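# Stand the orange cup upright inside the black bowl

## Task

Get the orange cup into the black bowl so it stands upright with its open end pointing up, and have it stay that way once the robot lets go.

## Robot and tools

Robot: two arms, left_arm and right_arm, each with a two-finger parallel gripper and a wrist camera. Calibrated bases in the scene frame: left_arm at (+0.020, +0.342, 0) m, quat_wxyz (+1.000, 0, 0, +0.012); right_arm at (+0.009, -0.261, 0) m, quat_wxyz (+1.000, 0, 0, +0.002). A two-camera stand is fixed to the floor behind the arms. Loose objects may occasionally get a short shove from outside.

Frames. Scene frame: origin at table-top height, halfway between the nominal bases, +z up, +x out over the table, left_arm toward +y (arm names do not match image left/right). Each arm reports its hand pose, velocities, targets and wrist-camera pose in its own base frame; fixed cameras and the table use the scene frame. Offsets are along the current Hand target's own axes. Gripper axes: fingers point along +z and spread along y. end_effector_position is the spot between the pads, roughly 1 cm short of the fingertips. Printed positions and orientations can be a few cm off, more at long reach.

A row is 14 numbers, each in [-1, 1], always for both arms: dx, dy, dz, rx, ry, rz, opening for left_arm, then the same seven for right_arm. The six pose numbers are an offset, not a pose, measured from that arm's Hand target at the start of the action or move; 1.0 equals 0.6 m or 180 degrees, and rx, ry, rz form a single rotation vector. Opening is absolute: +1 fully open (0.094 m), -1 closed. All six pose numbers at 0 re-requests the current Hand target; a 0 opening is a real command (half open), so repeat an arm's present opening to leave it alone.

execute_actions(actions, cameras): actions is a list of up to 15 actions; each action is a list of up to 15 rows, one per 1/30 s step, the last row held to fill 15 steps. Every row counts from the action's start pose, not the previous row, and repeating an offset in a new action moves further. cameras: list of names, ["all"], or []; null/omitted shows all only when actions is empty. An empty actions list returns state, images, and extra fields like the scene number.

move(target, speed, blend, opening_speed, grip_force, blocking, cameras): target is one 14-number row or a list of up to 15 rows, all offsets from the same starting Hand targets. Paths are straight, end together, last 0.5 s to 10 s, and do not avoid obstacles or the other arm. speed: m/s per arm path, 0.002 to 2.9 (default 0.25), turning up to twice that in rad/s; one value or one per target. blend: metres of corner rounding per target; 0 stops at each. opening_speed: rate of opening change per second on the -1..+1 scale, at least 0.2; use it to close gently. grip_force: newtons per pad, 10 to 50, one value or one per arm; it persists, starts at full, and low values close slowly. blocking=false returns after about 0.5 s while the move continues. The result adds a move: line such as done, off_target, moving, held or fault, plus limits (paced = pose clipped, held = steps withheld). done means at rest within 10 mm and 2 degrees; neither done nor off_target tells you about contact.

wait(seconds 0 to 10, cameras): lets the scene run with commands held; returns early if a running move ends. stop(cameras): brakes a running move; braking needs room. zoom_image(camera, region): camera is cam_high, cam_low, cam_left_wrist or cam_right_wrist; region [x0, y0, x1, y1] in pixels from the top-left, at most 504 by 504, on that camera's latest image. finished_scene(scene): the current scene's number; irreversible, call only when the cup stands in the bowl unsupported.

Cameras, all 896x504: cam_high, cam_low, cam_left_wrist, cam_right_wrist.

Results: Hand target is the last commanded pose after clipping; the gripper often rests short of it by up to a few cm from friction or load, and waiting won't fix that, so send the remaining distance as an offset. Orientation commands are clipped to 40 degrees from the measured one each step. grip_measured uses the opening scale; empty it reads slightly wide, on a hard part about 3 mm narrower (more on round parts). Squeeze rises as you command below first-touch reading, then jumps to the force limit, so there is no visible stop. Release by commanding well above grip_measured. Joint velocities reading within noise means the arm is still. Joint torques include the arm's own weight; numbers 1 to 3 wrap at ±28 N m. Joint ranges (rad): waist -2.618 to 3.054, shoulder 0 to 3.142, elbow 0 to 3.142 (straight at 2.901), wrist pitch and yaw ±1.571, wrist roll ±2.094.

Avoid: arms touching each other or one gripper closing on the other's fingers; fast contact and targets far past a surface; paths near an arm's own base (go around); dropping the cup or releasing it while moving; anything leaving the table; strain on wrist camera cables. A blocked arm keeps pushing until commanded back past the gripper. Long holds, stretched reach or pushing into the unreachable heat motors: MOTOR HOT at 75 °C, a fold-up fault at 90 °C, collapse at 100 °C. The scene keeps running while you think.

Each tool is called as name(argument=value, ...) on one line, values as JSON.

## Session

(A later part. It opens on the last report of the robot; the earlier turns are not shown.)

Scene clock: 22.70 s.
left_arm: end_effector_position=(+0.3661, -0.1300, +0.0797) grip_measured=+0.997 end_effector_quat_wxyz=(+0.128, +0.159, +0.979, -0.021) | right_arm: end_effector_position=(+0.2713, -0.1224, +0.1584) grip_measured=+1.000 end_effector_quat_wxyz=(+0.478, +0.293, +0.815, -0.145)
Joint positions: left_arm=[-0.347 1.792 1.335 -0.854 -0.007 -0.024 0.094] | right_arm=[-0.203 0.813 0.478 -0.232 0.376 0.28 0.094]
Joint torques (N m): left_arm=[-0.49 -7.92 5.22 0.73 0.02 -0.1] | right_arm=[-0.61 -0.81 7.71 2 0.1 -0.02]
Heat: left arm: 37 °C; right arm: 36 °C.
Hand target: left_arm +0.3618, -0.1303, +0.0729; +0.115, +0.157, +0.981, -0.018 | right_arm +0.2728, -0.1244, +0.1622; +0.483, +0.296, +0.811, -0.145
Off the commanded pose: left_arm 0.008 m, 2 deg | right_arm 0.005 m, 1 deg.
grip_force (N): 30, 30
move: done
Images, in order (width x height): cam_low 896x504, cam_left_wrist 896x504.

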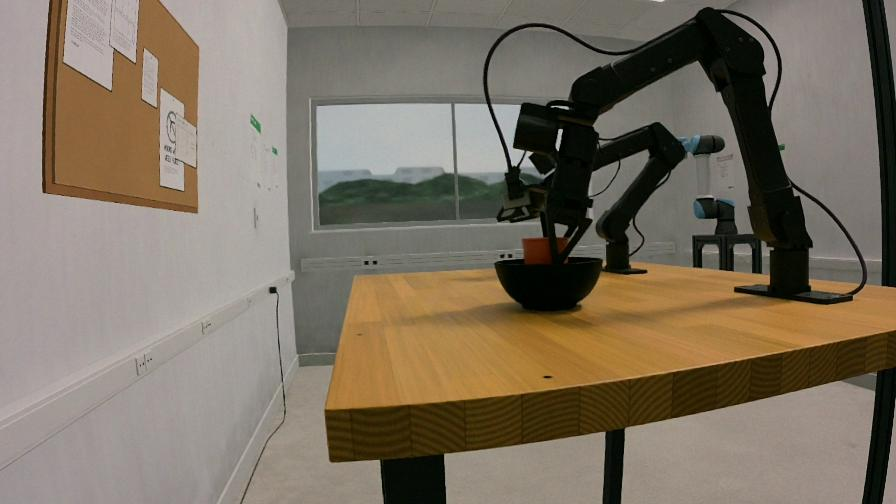

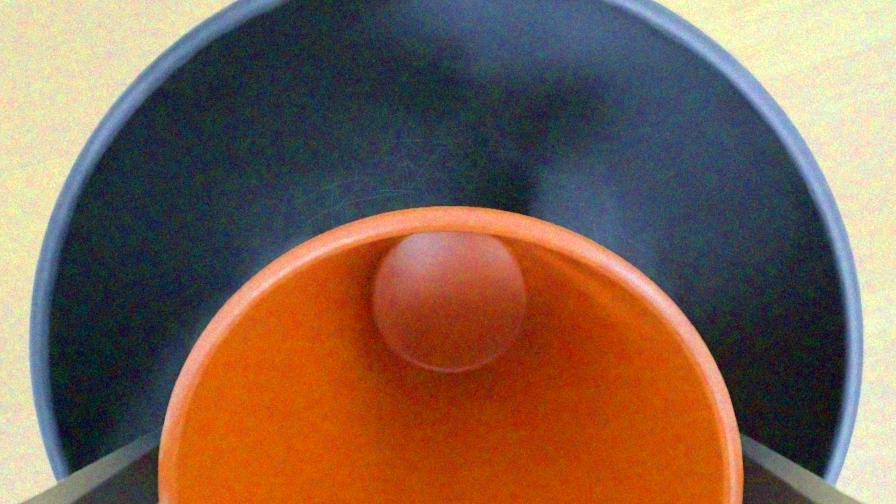

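move(target=[[0,0,-0.125,0,0,0,1, 0,0,0,0,0,0,1],[0.1,0,-0.2,0,-0.1,0,1, 0,0,0,0,0,0,1]], speed=[0.12, 0.25], blend=[0.015, 0], cameras=["cam_high","cam_low","cam_left_wrist"])

Scene clock: 24.93 s.
left_arm: end_effector_position=(+0.2816, -0.1043, +0.1798) grip_measured=+0.997 end_effector_quat_wxyz=(+0.267, +0.156, +0.950, -0.046) | right_arm: end_effector_position=(+0.2713, -0.1224, +0.1584) grip_measured=+1.000 end_effector_quat_wxyz=(+0.478, +0.293, +0.815, -0.145)
Joint positions: left_arm=[-0.37 1.179 1.062 -0.904 -0.02 -0.039 0.094] | right_arm=[-0.203 0.813 0.478 -0.232 0.376 0.28 0.094]
Joint torques (N m): left_arm=[-0.53 -3.81 4.56 1.53 -0.09 -0.11] | right_arm=[-0.58 -0.83 7.72 2 0.11 -0.03]
Heat: left arm: 37 °C; right arm: 36 °C.
Hand target: left_arm +0.2801, -0.1034, +0.1757; +0.267, +0.152, +0.951, -0.043 | right_arm +0.2728, -0.1244, +0.1622; +0.483, +0.296, +0.811, -0.145
Off the commanded pose: left_arm 0.004 m, 1 deg | right_arm 0.005 m, 1 deg.
grip_force (N): 30, 30
move: done
Images, in order (width x height): cam_high 896x504, cam_low 896x504, cam_left_wrist 896x504.

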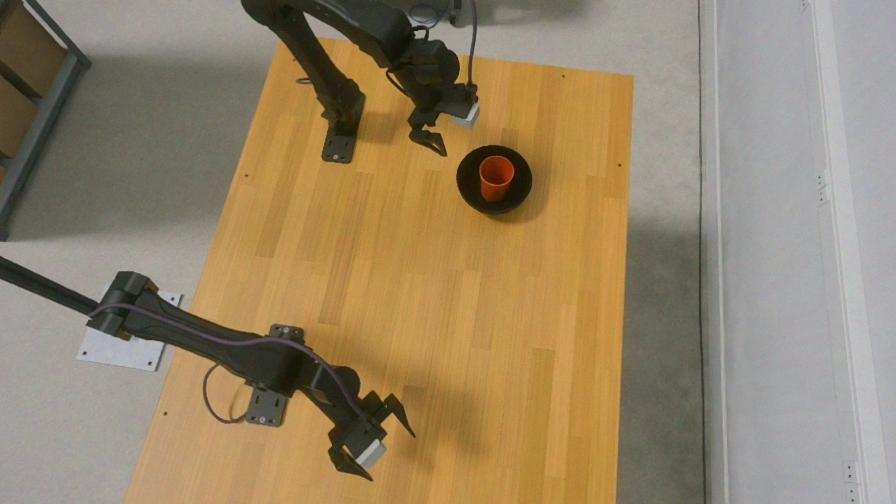

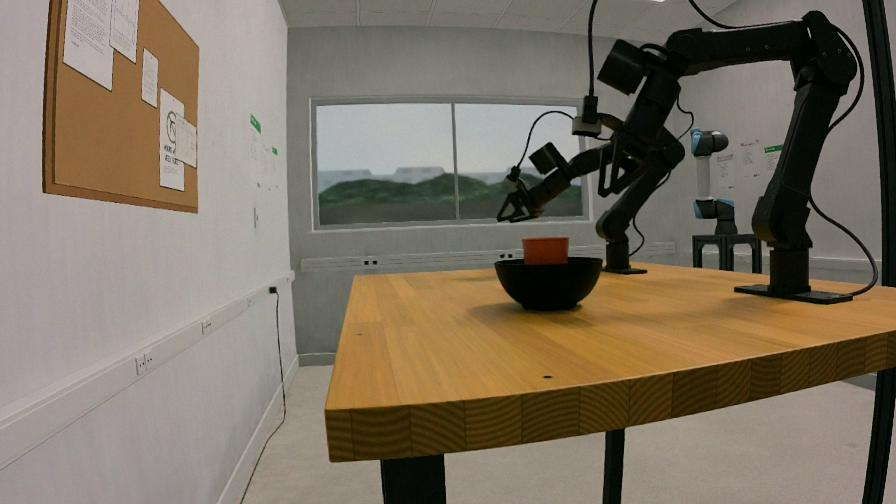

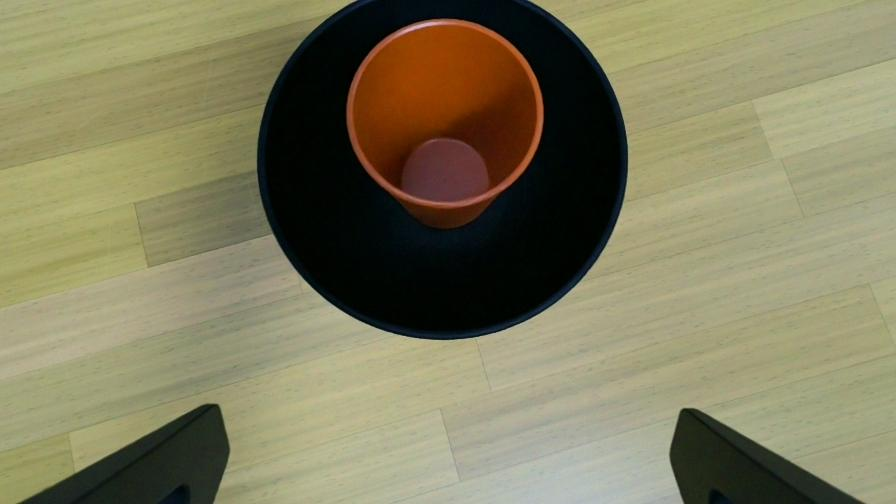

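finished_scene(scene=3)

The scene is finished: the task was done.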